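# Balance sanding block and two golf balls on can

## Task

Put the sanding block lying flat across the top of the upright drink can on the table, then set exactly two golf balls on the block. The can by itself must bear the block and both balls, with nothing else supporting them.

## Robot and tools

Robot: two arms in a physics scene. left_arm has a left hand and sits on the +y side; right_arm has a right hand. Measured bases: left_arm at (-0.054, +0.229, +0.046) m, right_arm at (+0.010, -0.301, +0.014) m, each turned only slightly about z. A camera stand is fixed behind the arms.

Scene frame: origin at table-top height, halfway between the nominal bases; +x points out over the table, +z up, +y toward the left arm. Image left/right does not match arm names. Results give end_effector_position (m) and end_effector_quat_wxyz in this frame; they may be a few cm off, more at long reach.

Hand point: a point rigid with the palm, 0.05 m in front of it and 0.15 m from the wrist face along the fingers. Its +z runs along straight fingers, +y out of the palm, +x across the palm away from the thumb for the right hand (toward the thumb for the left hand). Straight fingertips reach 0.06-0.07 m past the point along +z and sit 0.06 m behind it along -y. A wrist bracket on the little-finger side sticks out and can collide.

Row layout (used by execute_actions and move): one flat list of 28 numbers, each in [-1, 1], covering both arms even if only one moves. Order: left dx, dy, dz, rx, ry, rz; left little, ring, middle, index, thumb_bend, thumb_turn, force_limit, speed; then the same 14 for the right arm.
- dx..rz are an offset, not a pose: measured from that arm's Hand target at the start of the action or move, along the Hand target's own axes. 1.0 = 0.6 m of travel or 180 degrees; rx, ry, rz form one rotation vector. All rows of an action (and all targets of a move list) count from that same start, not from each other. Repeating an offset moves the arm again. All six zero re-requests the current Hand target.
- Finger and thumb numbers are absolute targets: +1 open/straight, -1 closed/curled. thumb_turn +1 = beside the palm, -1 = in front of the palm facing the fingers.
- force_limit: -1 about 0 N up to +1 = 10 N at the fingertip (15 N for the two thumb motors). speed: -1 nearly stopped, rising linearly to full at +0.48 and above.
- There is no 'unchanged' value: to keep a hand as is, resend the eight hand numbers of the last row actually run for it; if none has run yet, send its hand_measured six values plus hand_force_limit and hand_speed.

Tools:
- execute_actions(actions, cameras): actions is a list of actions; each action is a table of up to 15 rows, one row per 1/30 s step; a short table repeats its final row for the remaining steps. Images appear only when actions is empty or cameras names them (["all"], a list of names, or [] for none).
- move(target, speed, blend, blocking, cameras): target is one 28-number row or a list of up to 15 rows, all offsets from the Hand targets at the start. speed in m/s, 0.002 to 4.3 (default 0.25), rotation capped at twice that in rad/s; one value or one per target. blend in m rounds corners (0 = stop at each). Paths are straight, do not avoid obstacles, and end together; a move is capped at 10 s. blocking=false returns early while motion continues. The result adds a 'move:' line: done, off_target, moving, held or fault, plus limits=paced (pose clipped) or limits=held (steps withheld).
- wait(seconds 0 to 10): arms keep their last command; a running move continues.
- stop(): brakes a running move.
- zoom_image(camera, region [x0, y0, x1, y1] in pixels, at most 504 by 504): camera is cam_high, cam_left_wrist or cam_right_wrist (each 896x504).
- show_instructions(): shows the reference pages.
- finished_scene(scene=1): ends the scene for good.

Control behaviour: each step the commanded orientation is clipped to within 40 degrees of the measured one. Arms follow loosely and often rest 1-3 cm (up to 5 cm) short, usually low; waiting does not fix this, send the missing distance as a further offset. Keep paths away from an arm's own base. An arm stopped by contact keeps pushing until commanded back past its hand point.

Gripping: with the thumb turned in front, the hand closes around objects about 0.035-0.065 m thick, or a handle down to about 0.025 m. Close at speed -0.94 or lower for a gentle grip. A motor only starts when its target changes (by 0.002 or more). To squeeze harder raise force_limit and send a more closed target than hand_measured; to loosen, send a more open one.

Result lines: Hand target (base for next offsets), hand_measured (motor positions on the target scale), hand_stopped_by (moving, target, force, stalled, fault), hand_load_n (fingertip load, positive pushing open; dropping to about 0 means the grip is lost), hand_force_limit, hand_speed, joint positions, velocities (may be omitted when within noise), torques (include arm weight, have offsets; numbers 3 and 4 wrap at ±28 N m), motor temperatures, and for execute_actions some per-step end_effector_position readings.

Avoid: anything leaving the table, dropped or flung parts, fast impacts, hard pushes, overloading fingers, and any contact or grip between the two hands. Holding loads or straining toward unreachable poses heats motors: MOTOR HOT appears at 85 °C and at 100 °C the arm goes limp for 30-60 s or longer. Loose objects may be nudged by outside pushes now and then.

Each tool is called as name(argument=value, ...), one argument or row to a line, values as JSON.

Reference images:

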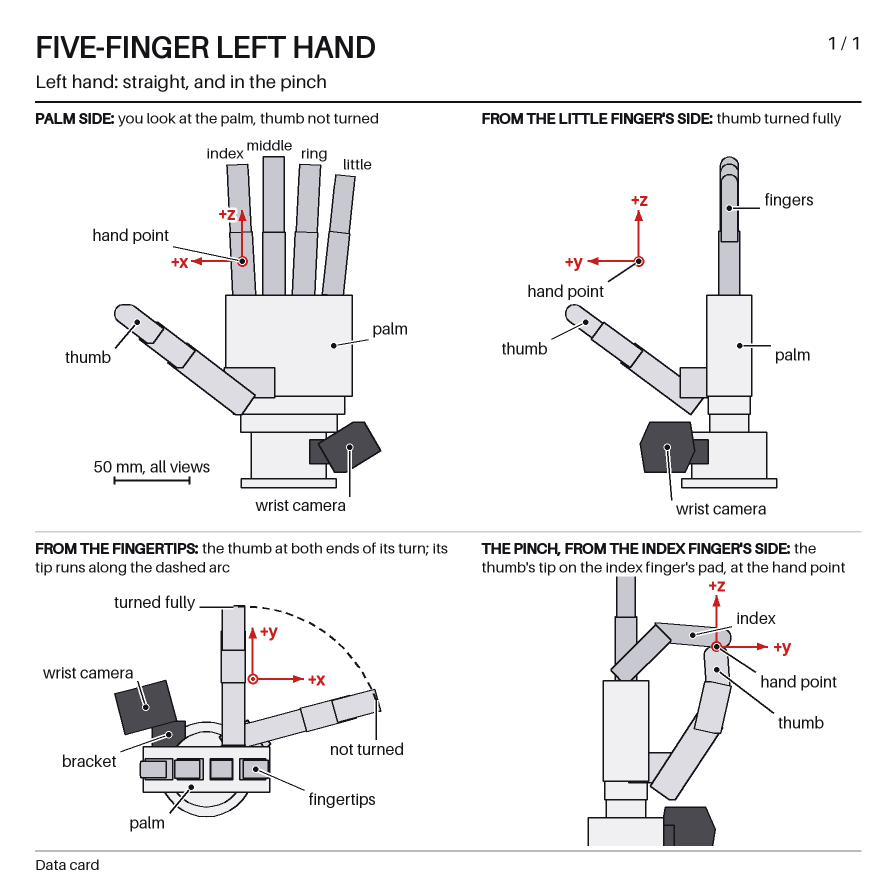

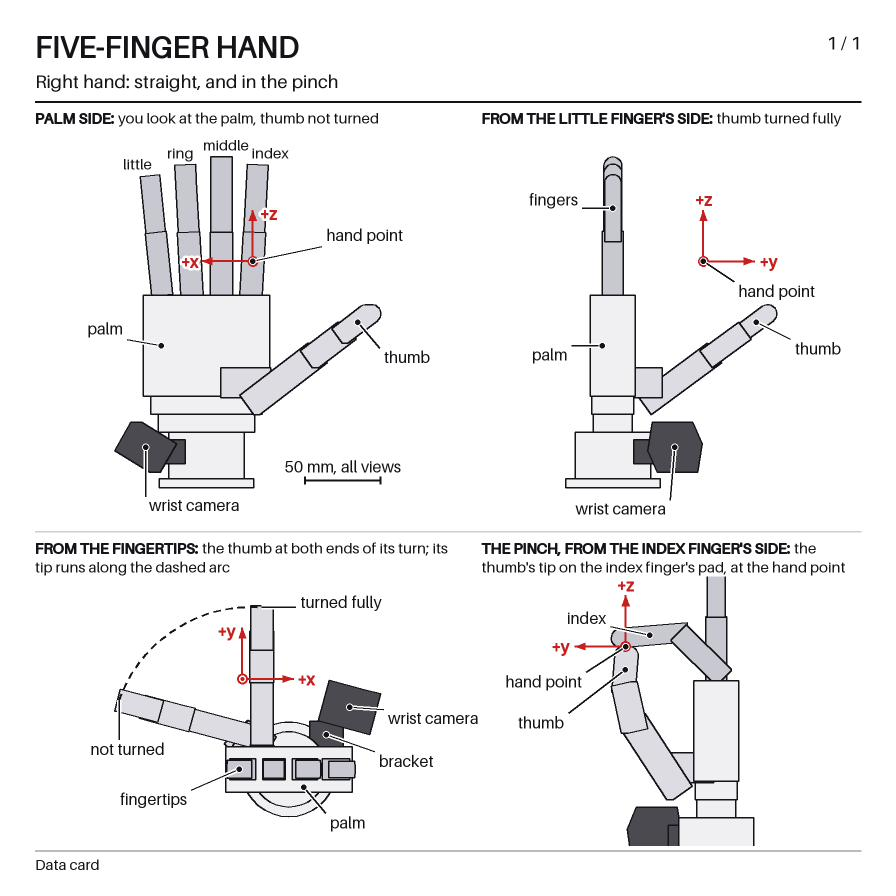

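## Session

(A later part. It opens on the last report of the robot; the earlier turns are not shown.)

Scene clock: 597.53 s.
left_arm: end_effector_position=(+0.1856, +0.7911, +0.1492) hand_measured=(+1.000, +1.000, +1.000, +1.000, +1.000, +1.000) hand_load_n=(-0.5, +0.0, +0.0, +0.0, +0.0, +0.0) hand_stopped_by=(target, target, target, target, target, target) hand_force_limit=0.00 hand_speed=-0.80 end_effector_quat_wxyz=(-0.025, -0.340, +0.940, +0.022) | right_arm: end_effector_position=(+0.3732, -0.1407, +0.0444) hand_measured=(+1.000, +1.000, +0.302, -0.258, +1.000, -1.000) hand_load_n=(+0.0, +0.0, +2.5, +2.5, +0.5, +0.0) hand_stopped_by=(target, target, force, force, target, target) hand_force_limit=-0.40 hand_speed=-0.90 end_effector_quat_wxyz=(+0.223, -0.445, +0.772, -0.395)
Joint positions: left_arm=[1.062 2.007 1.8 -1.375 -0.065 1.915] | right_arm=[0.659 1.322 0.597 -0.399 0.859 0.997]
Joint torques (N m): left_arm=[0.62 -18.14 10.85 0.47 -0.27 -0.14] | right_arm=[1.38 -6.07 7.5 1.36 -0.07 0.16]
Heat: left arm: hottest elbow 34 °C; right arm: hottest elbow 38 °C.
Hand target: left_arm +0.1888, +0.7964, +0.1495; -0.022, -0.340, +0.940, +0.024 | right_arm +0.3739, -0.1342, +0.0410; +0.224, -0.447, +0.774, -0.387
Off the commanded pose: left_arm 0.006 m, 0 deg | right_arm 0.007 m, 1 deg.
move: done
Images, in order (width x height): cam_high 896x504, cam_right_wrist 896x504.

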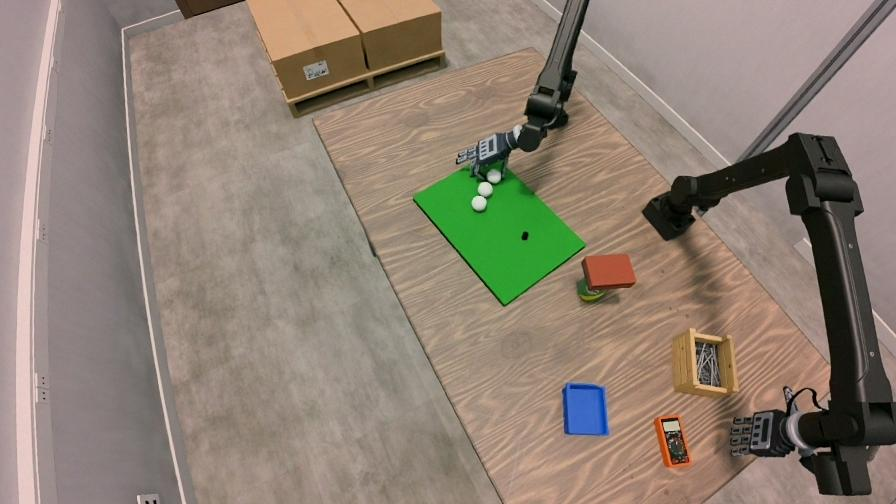

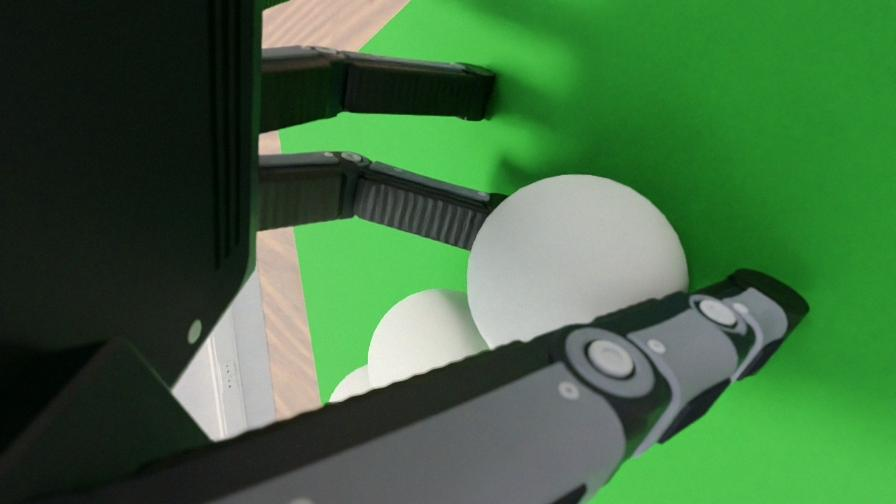

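move(
  target=[0,0,0,0,0,0,1,1,1,1,1,1,0,-0.8,0,-0.024,-0.018,0,0,0,1,1,-0.5,-0.5,1,-1,-0.4,-0.9],
  speed=0.05,
  cameras=["cam_high","cam_right_wrist"],
)

zoom_image(
  camera="cam_high",
  region=[455, 145, 515, 195],
)

Scene clock: 603.87 s.
left_arm: end_effector_position=(+0.1856, +0.7911, +0.1492) hand_measured=(+1.000, +1.000, +1.000, +1.000, +1.000, +1.000) hand_load_n=(+0.0, +0.0, +0.0, +0.0, +0.0, +0.0) hand_stopped_by=(target, target, target, target, target, target) hand_force_limit=0.00 hand_speed=-0.80 end_effector_quat_wxyz=(-0.025, -0.340, +0.940, +0.022) | right_arm: end_effector_position=(+0.3657, -0.1442, +0.0460) hand_measured=(+1.000, +1.000, +0.302, -0.258, +1.000, -1.000) hand_load_n=(+0.0, +0.0, +0.5, +3.0, +0.5, +0.0) hand_stopped_by=(target, target, force, force, target, target) hand_force_limit=-0.40 hand_speed=-0.90 end_effector_quat_wxyz=(+0.212, -0.452, +0.773, -0.392)
Joint positions: left_arm=[1.062 2.007 1.8 -1.375 -0.065 1.915] | right_arm=[0.659 1.302 0.597 -0.444 0.848 0.998]
Joint torques (N m): left_arm=[0.73 -18.02 11.12 0.47 -0.24 -0.15] | right_arm=[1.55 -7.47 9.21 0.54 0.3 0.14]
Heat: left arm: hottest elbow 34 °C; right arm: hottest elbow 37 °C.
Hand target: left_arm +0.1888, +0.7964, +0.1495; -0.022, -0.340, +0.940, +0.024 | right_arm +0.3739, -0.1342, +0.0591; +0.224, -0.447, +0.774, -0.387
Off the commanded pose: left_arm 0.006 m, 0 deg | right_arm 0.018 m, 2 deg.
move: off_target (right_arm)
Images, in order (width x height): cam_high 896x504, cam_right_wrist 896x504.

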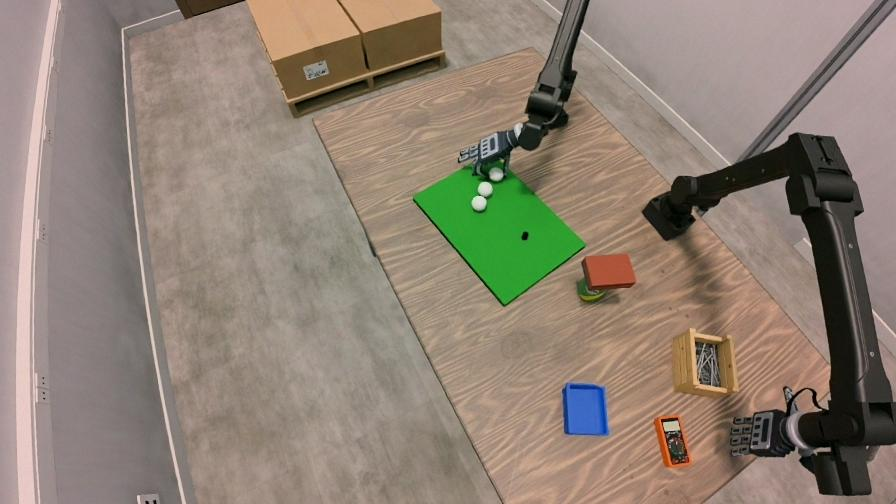

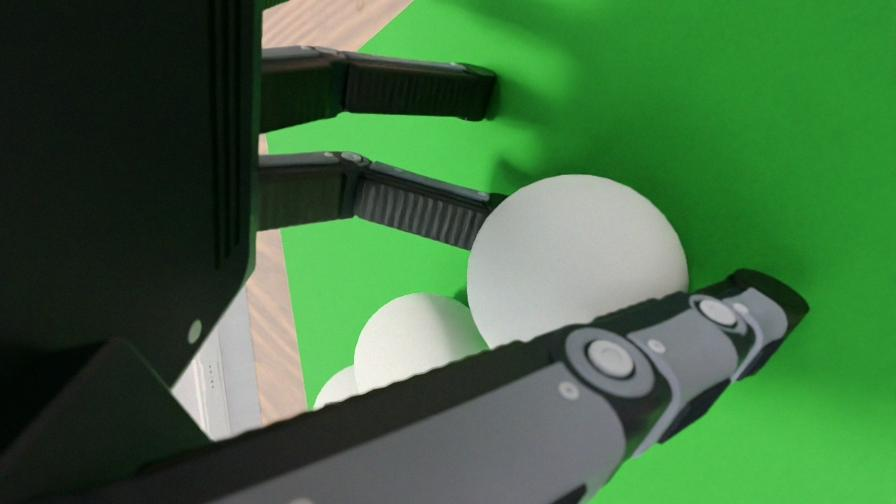

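Scaled by 8.400 from the camera's 896x504 image, which has a finer 1280x720 frame.

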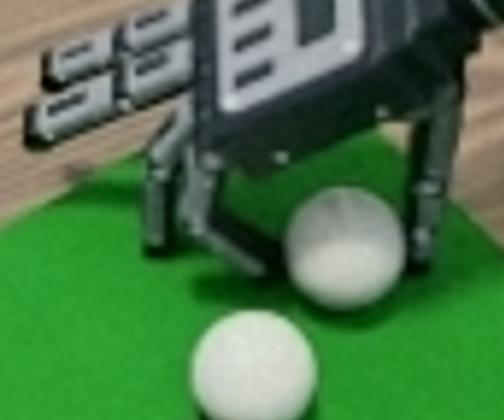

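move(
  target=[0,0,0,0,0,0,1,1,1,1,1,1,0,-0.8,0,0,0,0,0,0,1,1,-0.4,-0.5,1,-1,-0.4,-0.9],
  speed=0.05,
  cameras=["cam_right_wrist"],
)

zoom_image(
  camera="cam_right_wrist",
  region=[350, 0, 850, 400],
)

Scene clock: 608.87 s.
left_arm: end_effector_position=(+0.1856, +0.7911, +0.1492) hand_measured=(+1.000, +1.000, +1.000, +1.000, +1.000, +1.000) hand_load_n=(+0.0, +0.0, +0.0, +0.0, +0.0, +0.0) hand_stopped_by=(target, target, target, target, target, target) hand_force_limit=0.00 hand_speed=-0.80 end_effector_quat_wxyz=(-0.025, -0.340, +0.940, +0.022) | right_arm: end_effector_position=(+0.3645, -0.1448, +0.0453) hand_measured=(+1.000, +1.000, -0.266, -0.258, +1.000, -1.000) hand_load_n=(+0.0, +0.0, +4.0, +2.0, +1.0, +1.0) hand_stopped_by=(target, target, force, force, target, target) hand_force_limit=-0.40 hand_speed=-0.90 end_effector_quat_wxyz=(+0.209, -0.454, +0.773, -0.391)
Joint positions: left_arm=[1.062 2.007 1.8 -1.375 -0.065 1.915] | right_arm=[0.659 1.302 0.597 -0.45 0.846 0.998]
Joint torques (N m): left_arm=[0.5 -17.85 10.97 0.4 -0.22 -0.15] | right_arm=[1.55 -7.47 9.21 0.8 0.36 0.15]
Heat: left arm: hottest elbow 34 °C; right arm: hottest elbow 37 °C.
Hand target: left_arm +0.1888, +0.7964, +0.1495; -0.022, -0.340, +0.940, +0.024 | right_arm +0.3739, -0.1342, +0.0590; +0.224, -0.447, +0.774, -0.387
Off the commanded pose: left_arm 0.006 m, 0 deg | right_arm 0.020 m, 2 deg.
move: off_target (right_arm)
Images, in order (width x height): cam_right_wrist 896x504.

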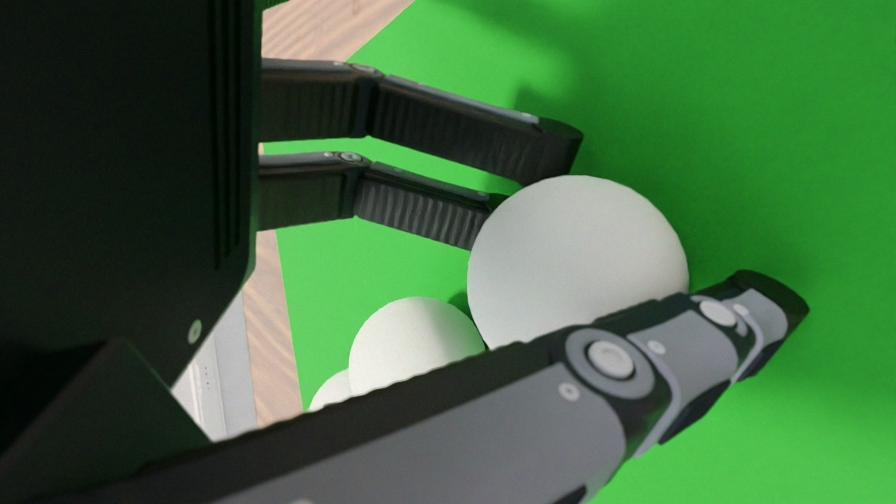

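Scaled by 1.008 from the camera's 896x504 image, which has a finer 1280x720 frame.

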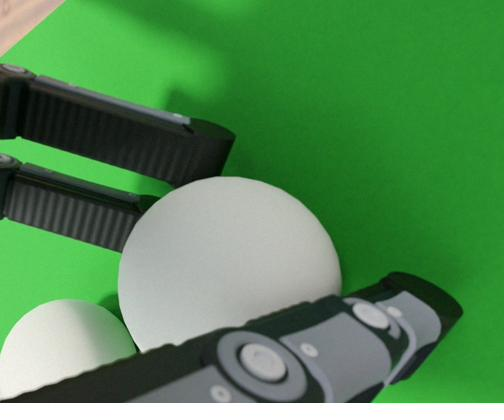

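move(
  target=[0,0,0,0,0,0,1,1,1,1,1,1,0,-0.8,0,-0.2,-0.15,0,0,0,1,1,-0.4,-0.5,1,-1,-0.4,-0.9],
  speed=0.12,
  cameras=["cam_right_wrist","cam_high"],
)

zoom_image(
  camera="cam_high",
  region=[455, 100, 535, 180],
)

Scene clock: 614.17 s.
left_arm: end_effector_position=(+0.1856, +0.7911, +0.1492) hand_measured=(+1.000, +1.000, +1.000, +1.000, +1.000, +1.000) hand_load_n=(+0.0, +0.0, +0.0, +0.0, +0.0, +0.0) hand_stopped_by=(target, target, target, target, target, target) hand_force_limit=0.00 hand_speed=-0.80 end_effector_quat_wxyz=(-0.025, -0.340, +0.940, +0.022) | right_arm: end_effector_position=(+0.3623, -0.1462, +0.1823) hand_measured=(+1.000, +1.000, -0.266, -0.258, +1.000, -1.000) hand_load_n=(+0.0, +0.0, +4.0, +1.5, +1.0, +1.0) hand_stopped_by=(target, target, force, force, target, target) hand_force_limit=-0.40 hand_speed=-0.90 end_effector_quat_wxyz=(+0.200, -0.459, +0.772, -0.392)
Joint positions: left_arm=[1.062 2.007 1.8 -1.375 -0.065 1.915] | right_arm=[0.659 1.097 0.85 -0.929 0.844 0.998]
Joint torques (N m): left_arm=[0.15 -18.02 10.8 0.39 -0.25 -0.14] | right_arm=[1.44 -6.36 12.59 0.92 0.39 0.14]
Heat: left arm: hottest elbow 34 °C; right arm: hottest elbow 38 °C.
Hand target: left_arm +0.1888, +0.7964, +0.1495; -0.022, -0.340, +0.940, +0.024 | right_arm +0.3738, -0.1342, +0.2090; +0.224, -0.447, +0.774, -0.387
Off the commanded pose: left_arm 0.006 m, 0 deg | right_arm 0.031 m, 3 deg.
move: off_target (right_arm)
Images, in order (width x height): cam_high 896x504, cam_right_wrist 896x504.

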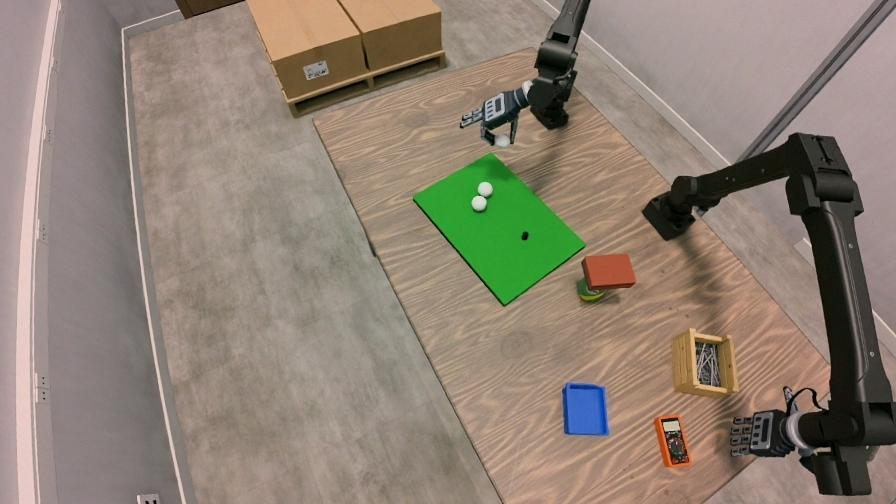

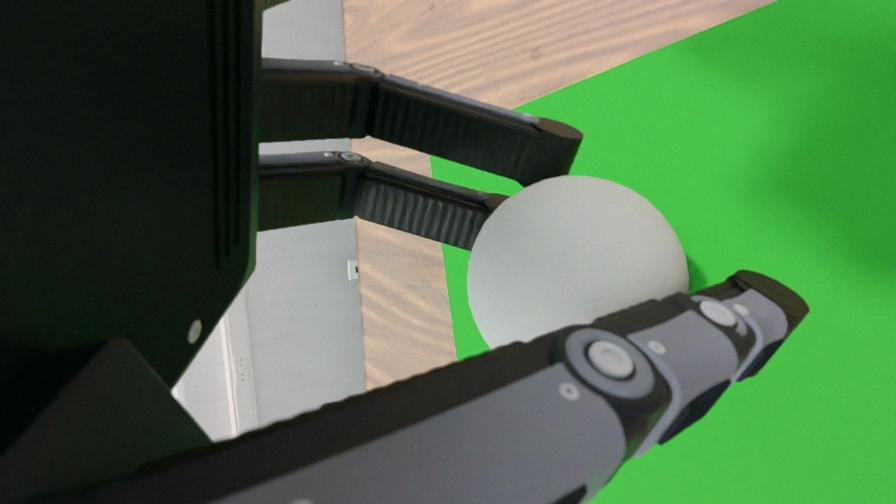

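Scaled by 6.300 from the camera's 896x504 image, which has a finer 1280x720 frame.

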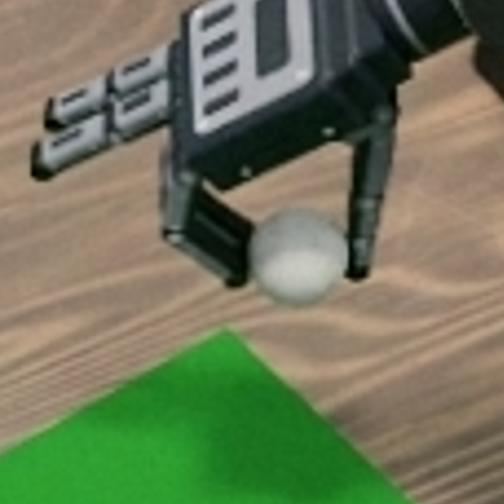

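move(
  target=[0,0,0,0,0,0,1,1,1,1,1,1,0,-0.8,-0.6137,0.2553,-0.4265,0,-0.4222,-0.3167,1,1,-0.4,-0.5,1,-1,-0.4,-0.9],
  speed=0.22,
  cameras=["cam_right_wrist","cam_high"],
)

zoom_image(
  camera="cam_high",
  region=[560, 210, 660, 310],
)

Scene clock: 635.90 s.
left_arm: end_effector_position=(+0.1856, +0.7911, +0.1492) hand_measured=(+1.000, +1.000, +1.000, +1.000, +1.000, +1.000) hand_load_n=(+0.0, +0.0, +0.0, +0.0, +0.0, +0.0) hand_stopped_by=(target, target, target, target, target, target) hand_force_limit=0.00 hand_speed=-0.80 end_effector_quat_wxyz=(-0.025, -0.340, +0.940, +0.022) | right_arm: end_effector_position=(+0.2957, +0.3158, +0.2222) hand_measured=(+1.000, +1.000, -0.266, -0.258, +1.000, -1.000) hand_load_n=(+0.0, +0.0, +4.0, +1.5, +1.0, +1.0) hand_stopped_by=(target, target, force, force, target, target) hand_force_limit=-0.40 hand_speed=-0.90 end_effector_quat_wxyz=(-0.424, +0.878, -0.203, +0.093)
Joint positions: left_arm=[1.062 2.007 1.8 -1.375 -0.065 1.915] | right_arm=[1.064 1.687 1.486 -0.472 -0.034 -0.016]
Joint torques (N m): left_arm=[0.79 -18.08 10.97 0.59 -0.22 -0.16] | right_arm=[1.61 -12.86 13.83 1.52 -0.17 0.01]
Heat: left arm: hottest elbow 34 °C; right arm: hottest elbow 41 °C.
Hand target: left_arm +0.1888, +0.7964, +0.1495; -0.022, -0.340, +0.940, +0.024 | right_arm +0.3008, +0.3328, +0.2400; -0.437, +0.873, -0.193, +0.097
Off the commanded pose: left_arm 0.006 m, 0 deg | right_arm 0.025 m, 2 deg.
move: off_target (right_arm)
Images, in order (width x height): cam_high 896x504, cam_right_wrist 896x504.

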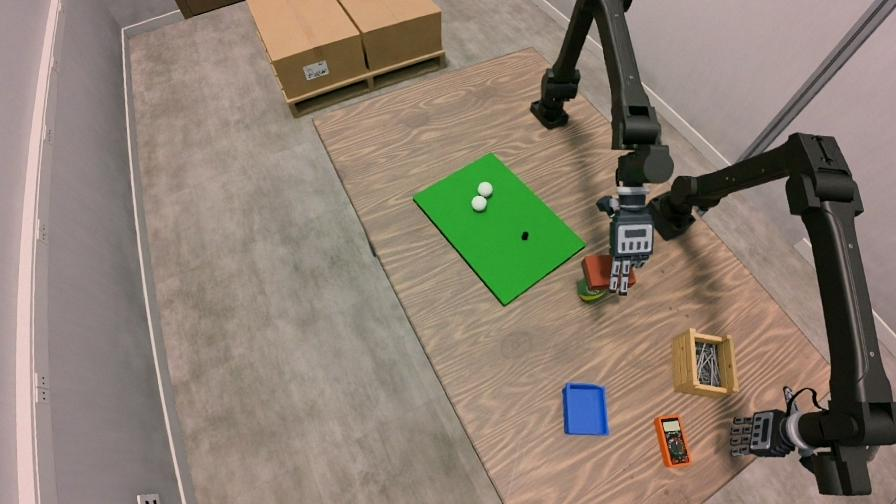

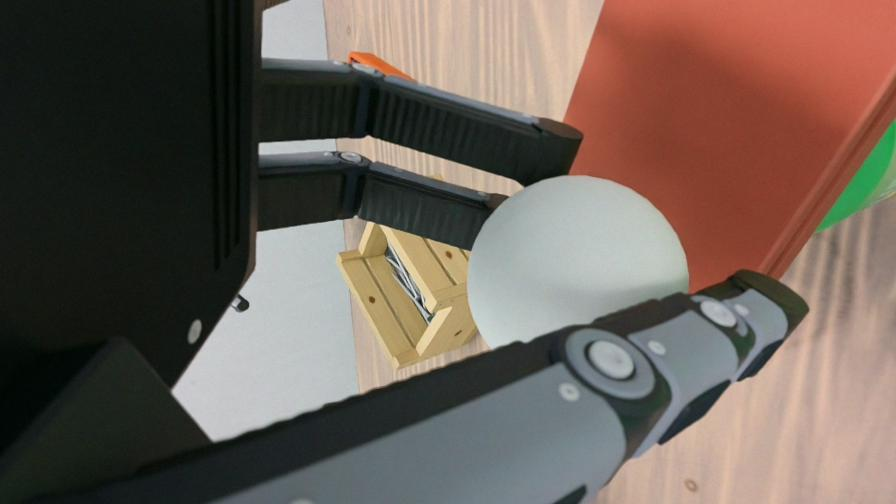

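Scaled by 5.040 from the camera's 896x504 image, which has a finer 1280x720 frame.

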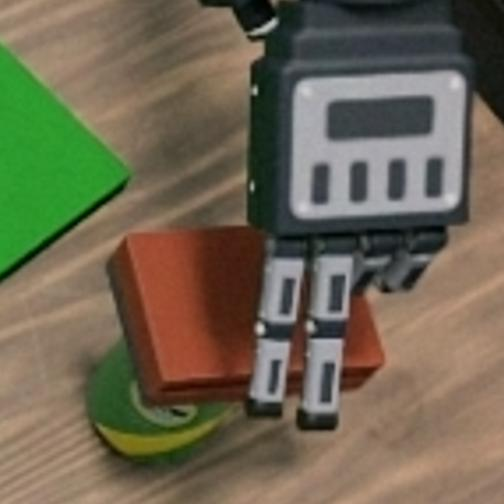

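move(
  target=[0,0,0,0,0,0,1,1,1,1,1,1,0,-0.8,-0.0048,0.0423,0.0408,0,0,0,1,1,-0.4,-0.5,1,-1,-0.4,-0.9],
  speed=0.08,
  cameras=["cam_right_wrist","cam_high"],
)

zoom_image(
  camera="cam_high",
  region=[560, 210, 660, 310],
)

Scene clock: 642.30 s.
left_arm: end_effector_position=(+0.1856, +0.7911, +0.1492) hand_measured=(+1.000, +1.000, +1.000, +1.000, +1.000, +1.000) hand_load_n=(+0.0, +0.0, +0.0, +0.0, +0.0, +0.0) hand_stopped_by=(target, target, target, target, target, target) hand_force_limit=0.00 hand_speed=-0.80 end_effector_quat_wxyz=(-0.025, -0.340, +0.940, +0.022) | right_arm: end_effector_position=(+0.3002, +0.3284, +0.2080) hand_measured=(+1.000, +1.000, -0.266, -0.258, +1.000, -1.000) hand_load_n=(+0.0, +0.0, +4.0, +2.0, +1.0, +1.0) hand_stopped_by=(target, target, force, force, target, target) hand_force_limit=-0.40 hand_speed=-0.90 end_effector_quat_wxyz=(-0.431, +0.874, -0.200, +0.095)
Joint positions: left_arm=[1.062 2.007 1.8 -1.375 -0.065 1.915] | right_arm=[1.067 1.721 1.486 -0.421 -0.034 -0.017]
Joint torques (N m): left_arm=[0.85 -18.02 10.93 0.43 -0.26 -0.17] | right_arm=[1.73 -13.57 10.13 2.54 -0.03 0]
Heat: left arm: hottest elbow 34 °C; right arm: hottest elbow 43 °C.
Hand target: left_arm +0.1888, +0.7964, +0.1495; -0.022, -0.340, +0.940, +0.024 | right_arm +0.3001, +0.3380, +0.2051; -0.437, +0.873, -0.193, +0.097
Off the commanded pose: left_arm 0.006 m, 0 deg | right_arm 0.010 m, 1 deg.
move: done
Images, in order (width x height): cam_high 896x504, cam_right_wrist 896x504.

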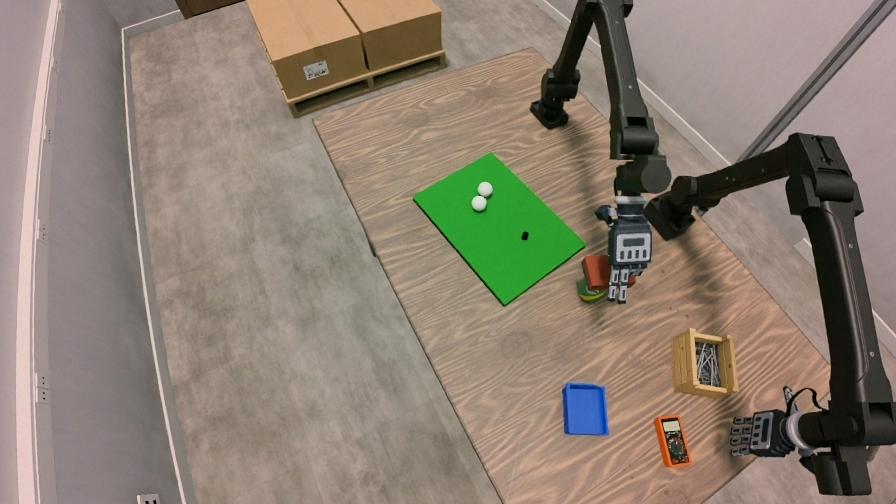

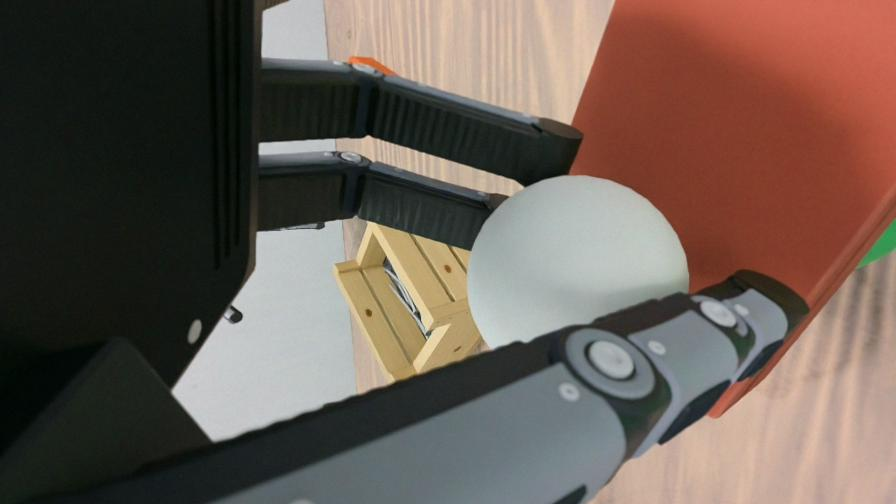

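Scaled by 5.040 from the camera's 896x504 image, which has a finer 1280x720 frame.

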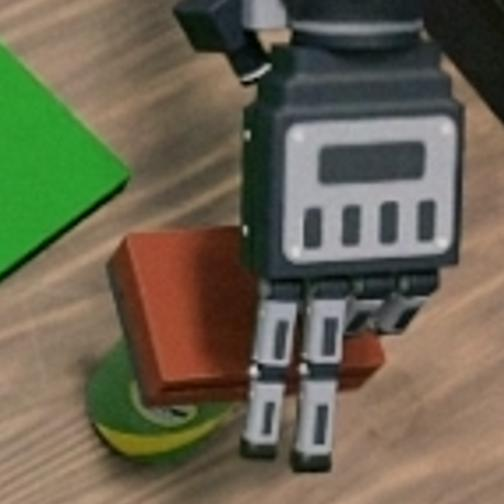

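move(
  target=[0,0,0,0,0,0,1,1,1,1,1,1,0,-0.8,0,0.0267,0.02,0,0,0,1,1,-0.4,-0.5,1,-1,-0.4,-0.9],
  speed=0.05,
  cameras=["cam_right_wrist","cam_high"],
)

zoom_image(
  camera="cam_high",
  region=[560, 210, 660, 310],
)

Scene clock: 648.17 s.
left_arm: end_effector_position=(+0.1856, +0.7911, +0.1492) hand_measured=(+1.000, +1.000, +1.000, +1.000, +1.000, +1.000) hand_load_n=(+0.0, +0.0, +0.0, +0.0, +0.0, +0.0) hand_stopped_by=(target, target, target, target, target, target) hand_force_limit=0.00 hand_speed=-0.80 end_effector_quat_wxyz=(-0.025, -0.340, +0.940, +0.022) | right_arm: end_effector_position=(+0.3021, +0.3320, +0.1942) hand_measured=(+1.000, +1.000, -0.266, -0.258, +1.000, -1.000) hand_load_n=(+0.0, +0.0, +4.0, +2.0, +1.0, +1.0) hand_stopped_by=(target, target, force, force, target, target) hand_force_limit=-0.40 hand_speed=-0.90 end_effector_quat_wxyz=(-0.436, +0.872, -0.200, +0.096)
Joint positions: left_arm=[1.062 2.007 1.8 -1.375 -0.065 1.915] | right_arm=[1.067 1.736 1.463 -0.372 -0.034 -0.017]
Joint torques (N m): left_arm=[1.03 -17.73 10.86 0.58 -0.24 -0.18] | right_arm=[1.73 -13.45 9.33 2.55 -0.05 0.01]
Heat: left arm: hottest elbow 34 °C; right arm: hottest elbow 43 °C.
Hand target: left_arm +0.1888, +0.7964, +0.1495; -0.022, -0.340, +0.940, +0.024 | right_arm +0.3002, +0.3381, +0.1850; -0.437, +0.873, -0.193, +0.097
Off the commanded pose: left_arm 0.006 m, 0 deg | right_arm 0.011 m, 1 deg.
move: off_target (right_arm)
Images, in order (width x height): cam_high 896x504, cam_right_wrist 896x504.

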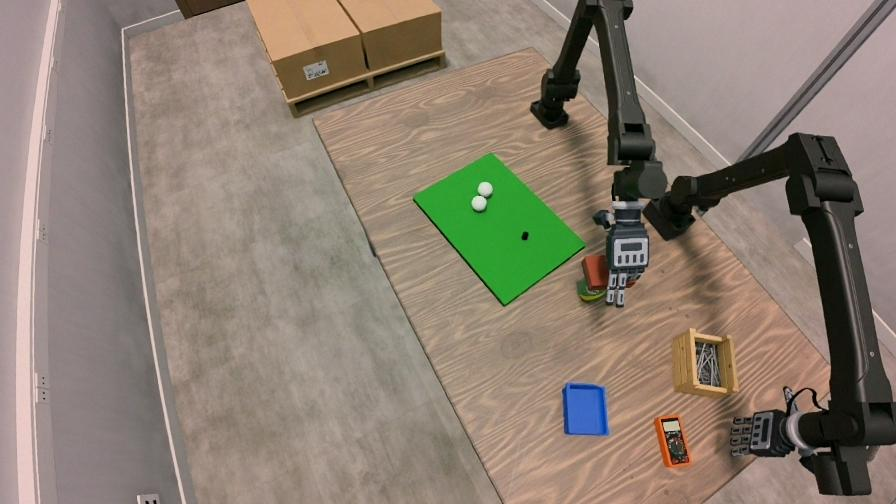

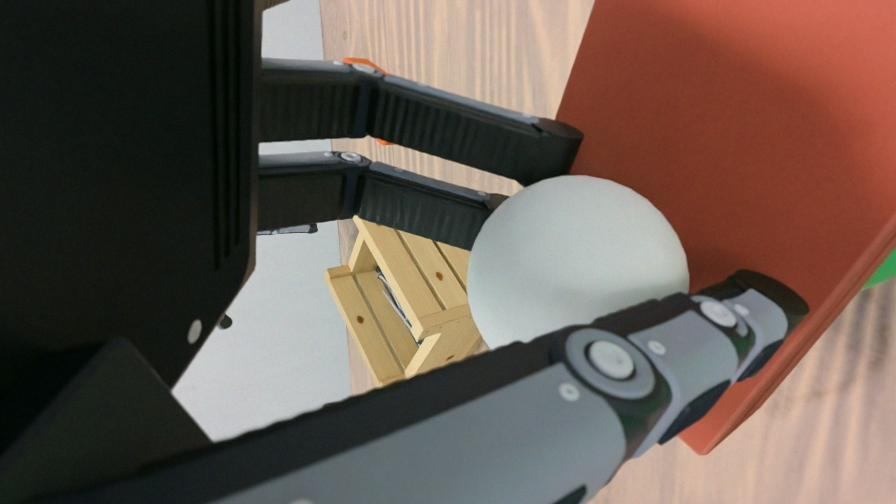

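Scaled by 5.040 from the camera's 896x504 image, which has a finer 1280x720 frame.

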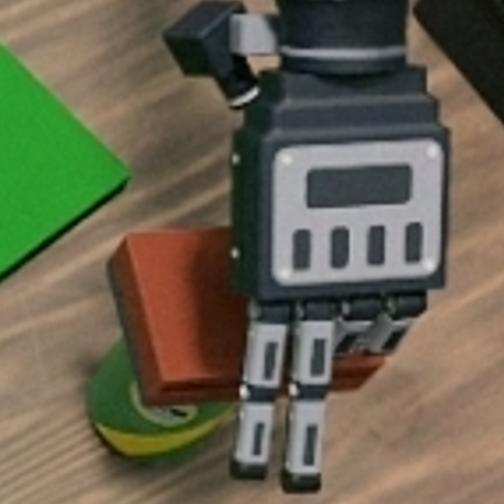

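move(
  target=[0,0,0,0,0,0,1,1,1,1,1,1,0,-0.8,-0.0033,0.0208,0,0,0,0,1,1,-0.4,-0.5,1,-1,-0.4,-0.9],
  speed=0.05,
  cameras=["cam_right_wrist","cam_high"],
)

zoom_image(
  camera="cam_high",
  region=[560, 210, 660, 310],
)

Scene clock: 651.83 s.
left_arm: end_effector_position=(+0.1856, +0.7911, +0.1492) hand_measured=(+1.000, +1.000, +1.000, +1.000, +1.000, +1.000) hand_load_n=(+0.0, +0.0, +0.0, +0.0, +0.0, +0.0) hand_stopped_by=(target, target, target, target, target, target) hand_force_limit=0.00 hand_speed=-0.80 end_effector_quat_wxyz=(-0.025, -0.340, +0.940, +0.022) | right_arm: end_effector_position=(+0.3002, +0.3305, +0.1844) hand_measured=(+1.000, +1.000, -0.266, -0.258, +1.000, -1.000) hand_load_n=(+0.0, +0.0, +3.5, +1.5, +1.0, +0.5) hand_stopped_by=(target, target, force, force, target, target) hand_force_limit=-0.40 hand_speed=-0.90 end_effector_quat_wxyz=(-0.438, +0.871, -0.199, +0.097)
Joint positions: left_arm=[1.062 2.007 1.8 -1.375 -0.065 1.915] | right_arm=[1.069 1.736 1.434 -0.338 -0.032 -0.017]
Joint torques (N m): left_arm=[0.56 -18.08 10.92 0.38 -0.26 -0.17] | right_arm=[1.96 -14.15 8.18 2.55 -0.03 0.04]
Heat: left arm: hottest elbow 34 °C; right arm: hottest elbow 43 °C.
Hand target: left_arm +0.1888, +0.7964, +0.1495; -0.022, -0.340, +0.940, +0.024 | right_arm +0.2951, +0.3321, +0.1750; -0.437, +0.873, -0.193, +0.097
Off the commanded pose: left_arm 0.006 m, 0 deg | right_arm 0.011 m, 1 deg.
move: off_target (right_arm)
Images, in order (width x height): cam_high 896x504, cam_right_wrist 896x504.

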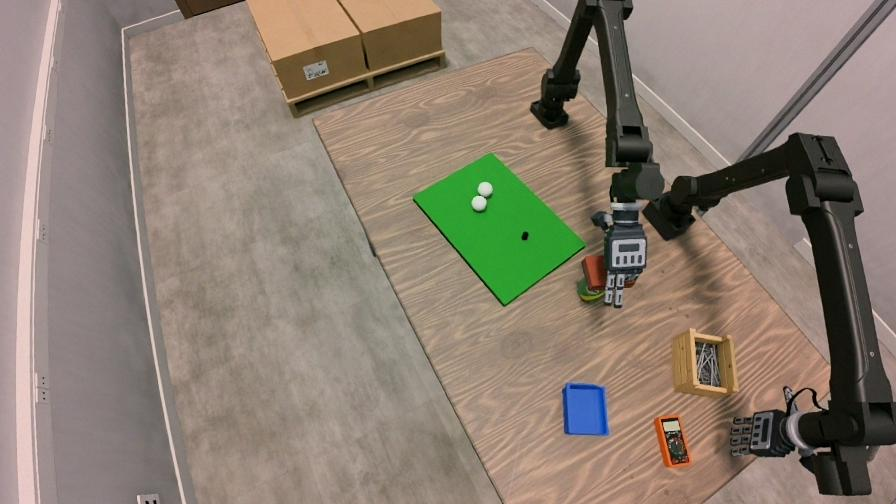

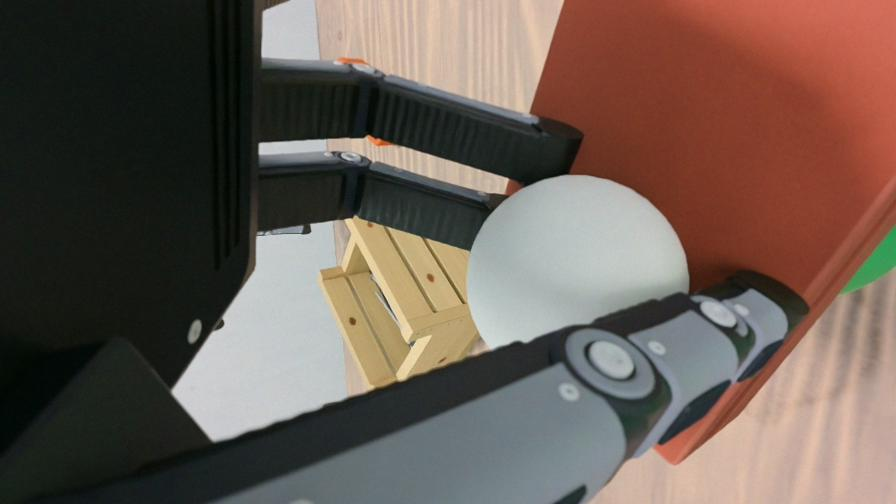

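Scaled by 5.040 from the camera's 896x504 image, which has a finer 1280x720 frame.

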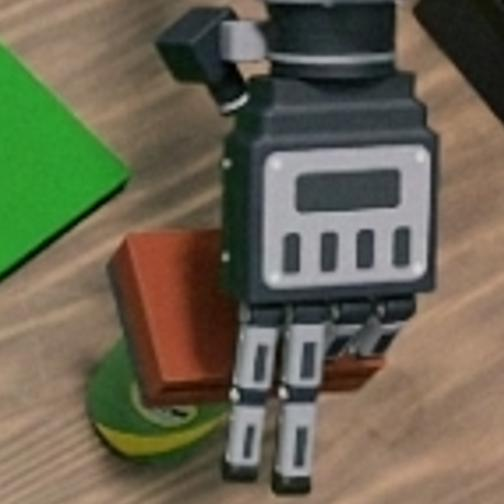

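move(
  target=[0,0,0,0,0,0,1,1,1,1,1,1,0,-0.8,0.0,0.0067,0.005,0,0,0,1,1,-0.4,-0.5,1,-1,-0.4,-0.9],
  speed=0.03,
  cameras=["cam_right_wrist"],
)

Scene clock: 656.17 s.
left_arm: end_effector_position=(+0.1856, +0.7911, +0.1492) hand_measured=(+1.000, +1.000, +1.000, +1.000, +1.000, +1.000) hand_load_n=(+0.0, +0.0, +0.0, +0.0, +0.0, +0.0) hand_stopped_by=(target, target, target, target, target, target) hand_force_limit=0.00 hand_speed=-0.80 end_effector_quat_wxyz=(-0.025, -0.340, +0.940, +0.022) | right_arm: end_effector_position=(+0.3006, +0.3317, +0.1841) hand_measured=(+1.000, +1.000, -0.266, -0.258, +1.000, -1.000) hand_load_n=(+0.0, +0.0, +3.5, +1.0, +1.0, +1.0) hand_stopped_by=(target, target, force, force, target, target) hand_force_limit=-0.40 hand_speed=-0.90 end_effector_quat_wxyz=(-0.442, +0.869, -0.198, +0.098)
Joint positions: left_arm=[1.062 2.007 1.8 -1.375 -0.065 1.915] | right_arm=[1.069 1.736 1.428 -0.324 -0.032 -0.017]
Joint torques (N m): left_arm=[0.32 -18.08 10.96 0.51 -0.23 -0.16] | right_arm=[1.73 -13.92 8.27 2.37 -0.03 0.03]
Heat: left arm: hottest elbow 34 °C; right arm: hottest elbow 43 °C.
Hand target: left_arm +0.1888, +0.7964, +0.1495; -0.022, -0.340, +0.940, +0.024 | right_arm +0.2950, +0.3320, +0.1698; -0.437, +0.873, -0.193, +0.097
Off the commanded pose: left_arm 0.006 m, 0 deg | right_arm 0.015 m, 1 deg.
move: off_target (right_arm)
Images, in order (width x height): cam_right_wrist 896x504.

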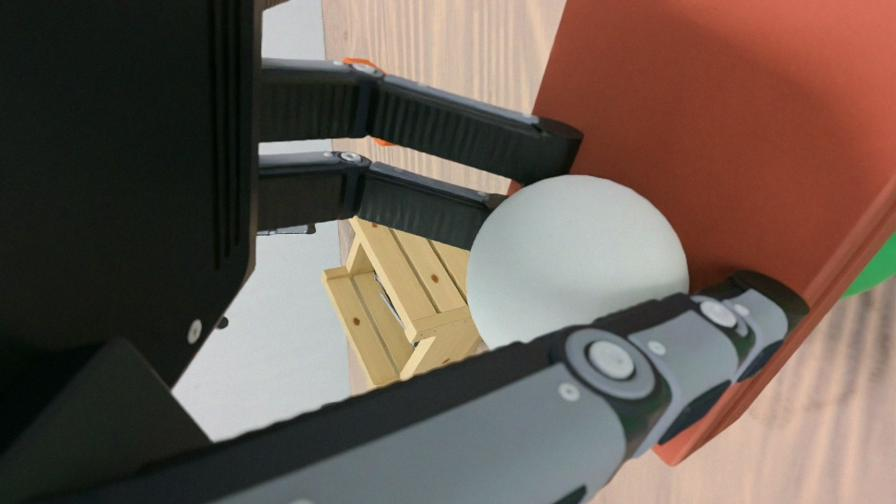

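move(
  target=[0,0,0,0,0,0,1,1,1,1,1,1,0,-0.8,0.0,0.0067,0.005,0,0,0,1,1,-0.4,-0.5,1,-1,-0.4,-0.9],
  speed=0.03,
  cameras=["cam_high"],
)

zoom_image(
  camera="cam_high",
  region=[560, 210, 660, 310],
)

Scene clock: 660.03 s.
left_arm: end_effector_position=(+0.1856, +0.7911, +0.1492) hand_measured=(+1.000, +1.000, +1.000, +1.000, +1.000, +1.000) hand_load_n=(+0.0, -0.5, -0.5, +0.5, +0.0, +0.0) hand_stopped_by=(target, target, target, target, target, target) hand_force_limit=0.00 hand_speed=-0.80 end_effector_quat_wxyz=(-0.025, -0.340, +0.940, +0.022) | right_arm: end_effector_position=(+0.3010, +0.3331, +0.1840) hand_measured=(+1.000, +1.000, -0.266, -0.258, +1.000, -1.000) hand_load_n=(+0.0, +0.0, +3.5, +1.0, +1.0, +1.0) hand_stopped_by=(target, target, force, force, target, target) hand_force_limit=-0.40 hand_speed=-0.90 end_effector_quat_wxyz=(-0.447, +0.867, -0.198, +0.099)
Joint positions: left_arm=[1.062 2.007 1.8 -1.375 -0.065 1.915] | right_arm=[1.069 1.736 1.423 -0.309 -0.032 -0.017]
Joint torques (N m): left_arm=[0.38 -18.08 10.95 0.64 -0.25 -0.18] | right_arm=[1.67 -13.68 7.87 2.21 -0.04 0.03]
Heat: left arm: hottest elbow 34 °C; right arm: hottest elbow 42 °C.
Hand target: left_arm +0.1888, +0.7964, +0.1495; -0.022, -0.340, +0.940, +0.024 | right_arm +0.2952, +0.3320, +0.1648; -0.437, +0.873, -0.193, +0.097
Off the commanded pose: left_arm 0.006 m, 0 deg | right_arm 0.020 m, 1 deg.
move: off_target (right_arm)
Images, in order (width x height): cam_high 896x504.

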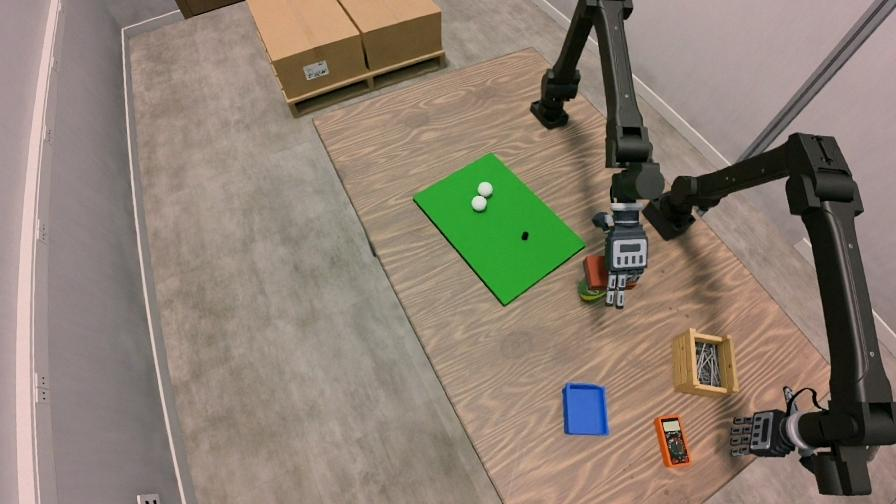

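Scaled by 5.040 from the camera's 896x504 image, which has a finer 1280x720 frame.

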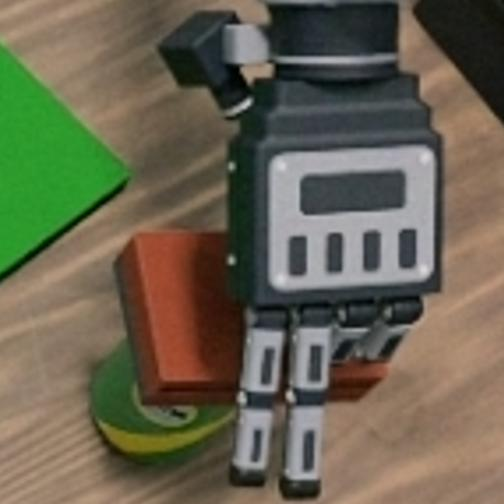

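move(
  target=[
    [0,0,0,0,0,0,1,1,1,1,1,1,0,-0.8,0.0083,-0.0237,-0.0157,0,0,0,1,1,-0.4,-0.5,1,-1,-0.4,-0.9],
    [0,0,0,0,0,0,1,1,1,1,1,1,0,-0.8,0.0083,-0.0237,-0.0157,0,0,0,1,1,0.1,0.1,1,-1,-0.4,-0.94],
  ],
  speed=0.04,
  cameras=["cam_high","cam_right_wrist"],
)

zoom_image(
  camera="cam_high",
  region=[560, 210, 660, 310],
)

Scene clock: 668.27 s.
left_arm: end_effector_position=(+0.1856, +0.7911, +0.1492) hand_measured=(+1.000, +1.000, +1.000, +1.000, +1.000, +1.000) hand_load_n=(+0.0, +0.0, +0.0, +0.0, +0.0, +0.0) hand_stopped_by=(target, target, target, target, target, target) hand_force_limit=0.00 hand_speed=-0.80 end_effector_quat_wxyz=(-0.025, -0.340, +0.940, +0.022) | right_arm: end_effector_position=(+0.2985, +0.3297, +0.1832) hand_measured=(+1.000, +1.000, +0.100, +0.100, +1.000, -1.000) hand_load_n=(+0.0, +0.0, -0.5, +0.0, +0.0, +0.0) hand_stopped_by=(target, target, target, target, target, target) hand_force_limit=-0.40 hand_speed=-0.94 end_effector_quat_wxyz=(-0.440, +0.871, -0.198, +0.096)
Joint positions: left_arm=[1.062 2.007 1.8 -1.375 -0.065 1.915] | right_arm=[1.069 1.732 1.423 -0.328 -0.035 -0.017]
Joint torques (N m): left_arm=[0.56 -18.02 10.95 0.35 -0.21 -0.15] | right_arm=[1.03 -14.1 10.14 1.43 -0.14 -0.02]
Heat: left arm: hottest elbow 34 °C; right arm: hottest elbow 42 °C.
Hand target: left_arm +0.1888, +0.7964, +0.1495; -0.022, -0.340, +0.940, +0.024 | right_arm +0.3001, +0.3308, +0.1820; -0.437, +0.873, -0.193, +0.097
Off the commanded pose: left_arm 0.006 m, 0 deg | right_arm 0.002 m, 1 deg.
move: done
Images, in order (width x height): cam_high 896x504, cam_right_wrist 896x504.

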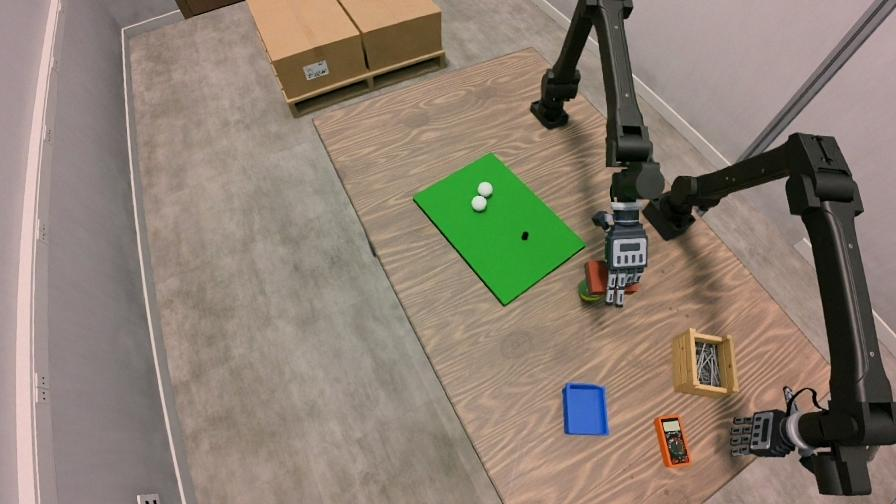

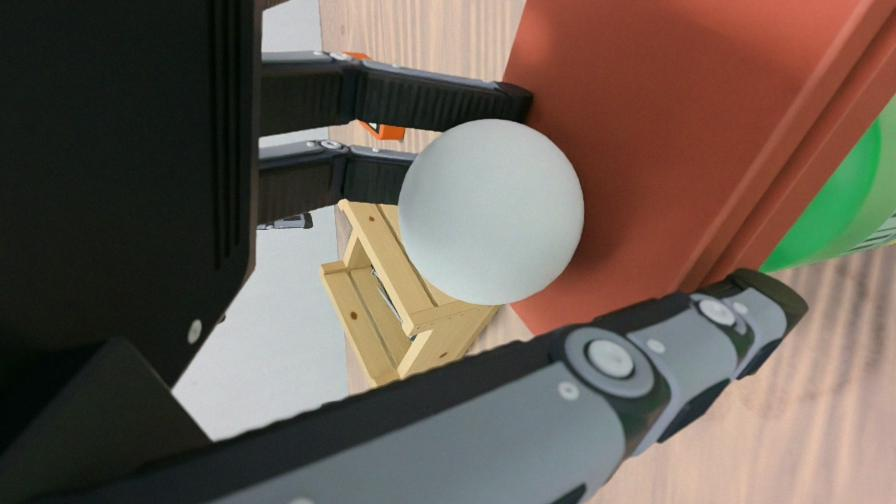

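Scaled by 5.040 from the camera's 896x504 image, which has a finer 1280x720 frame.

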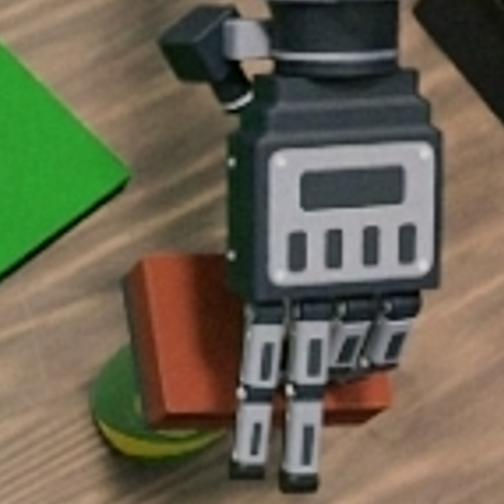

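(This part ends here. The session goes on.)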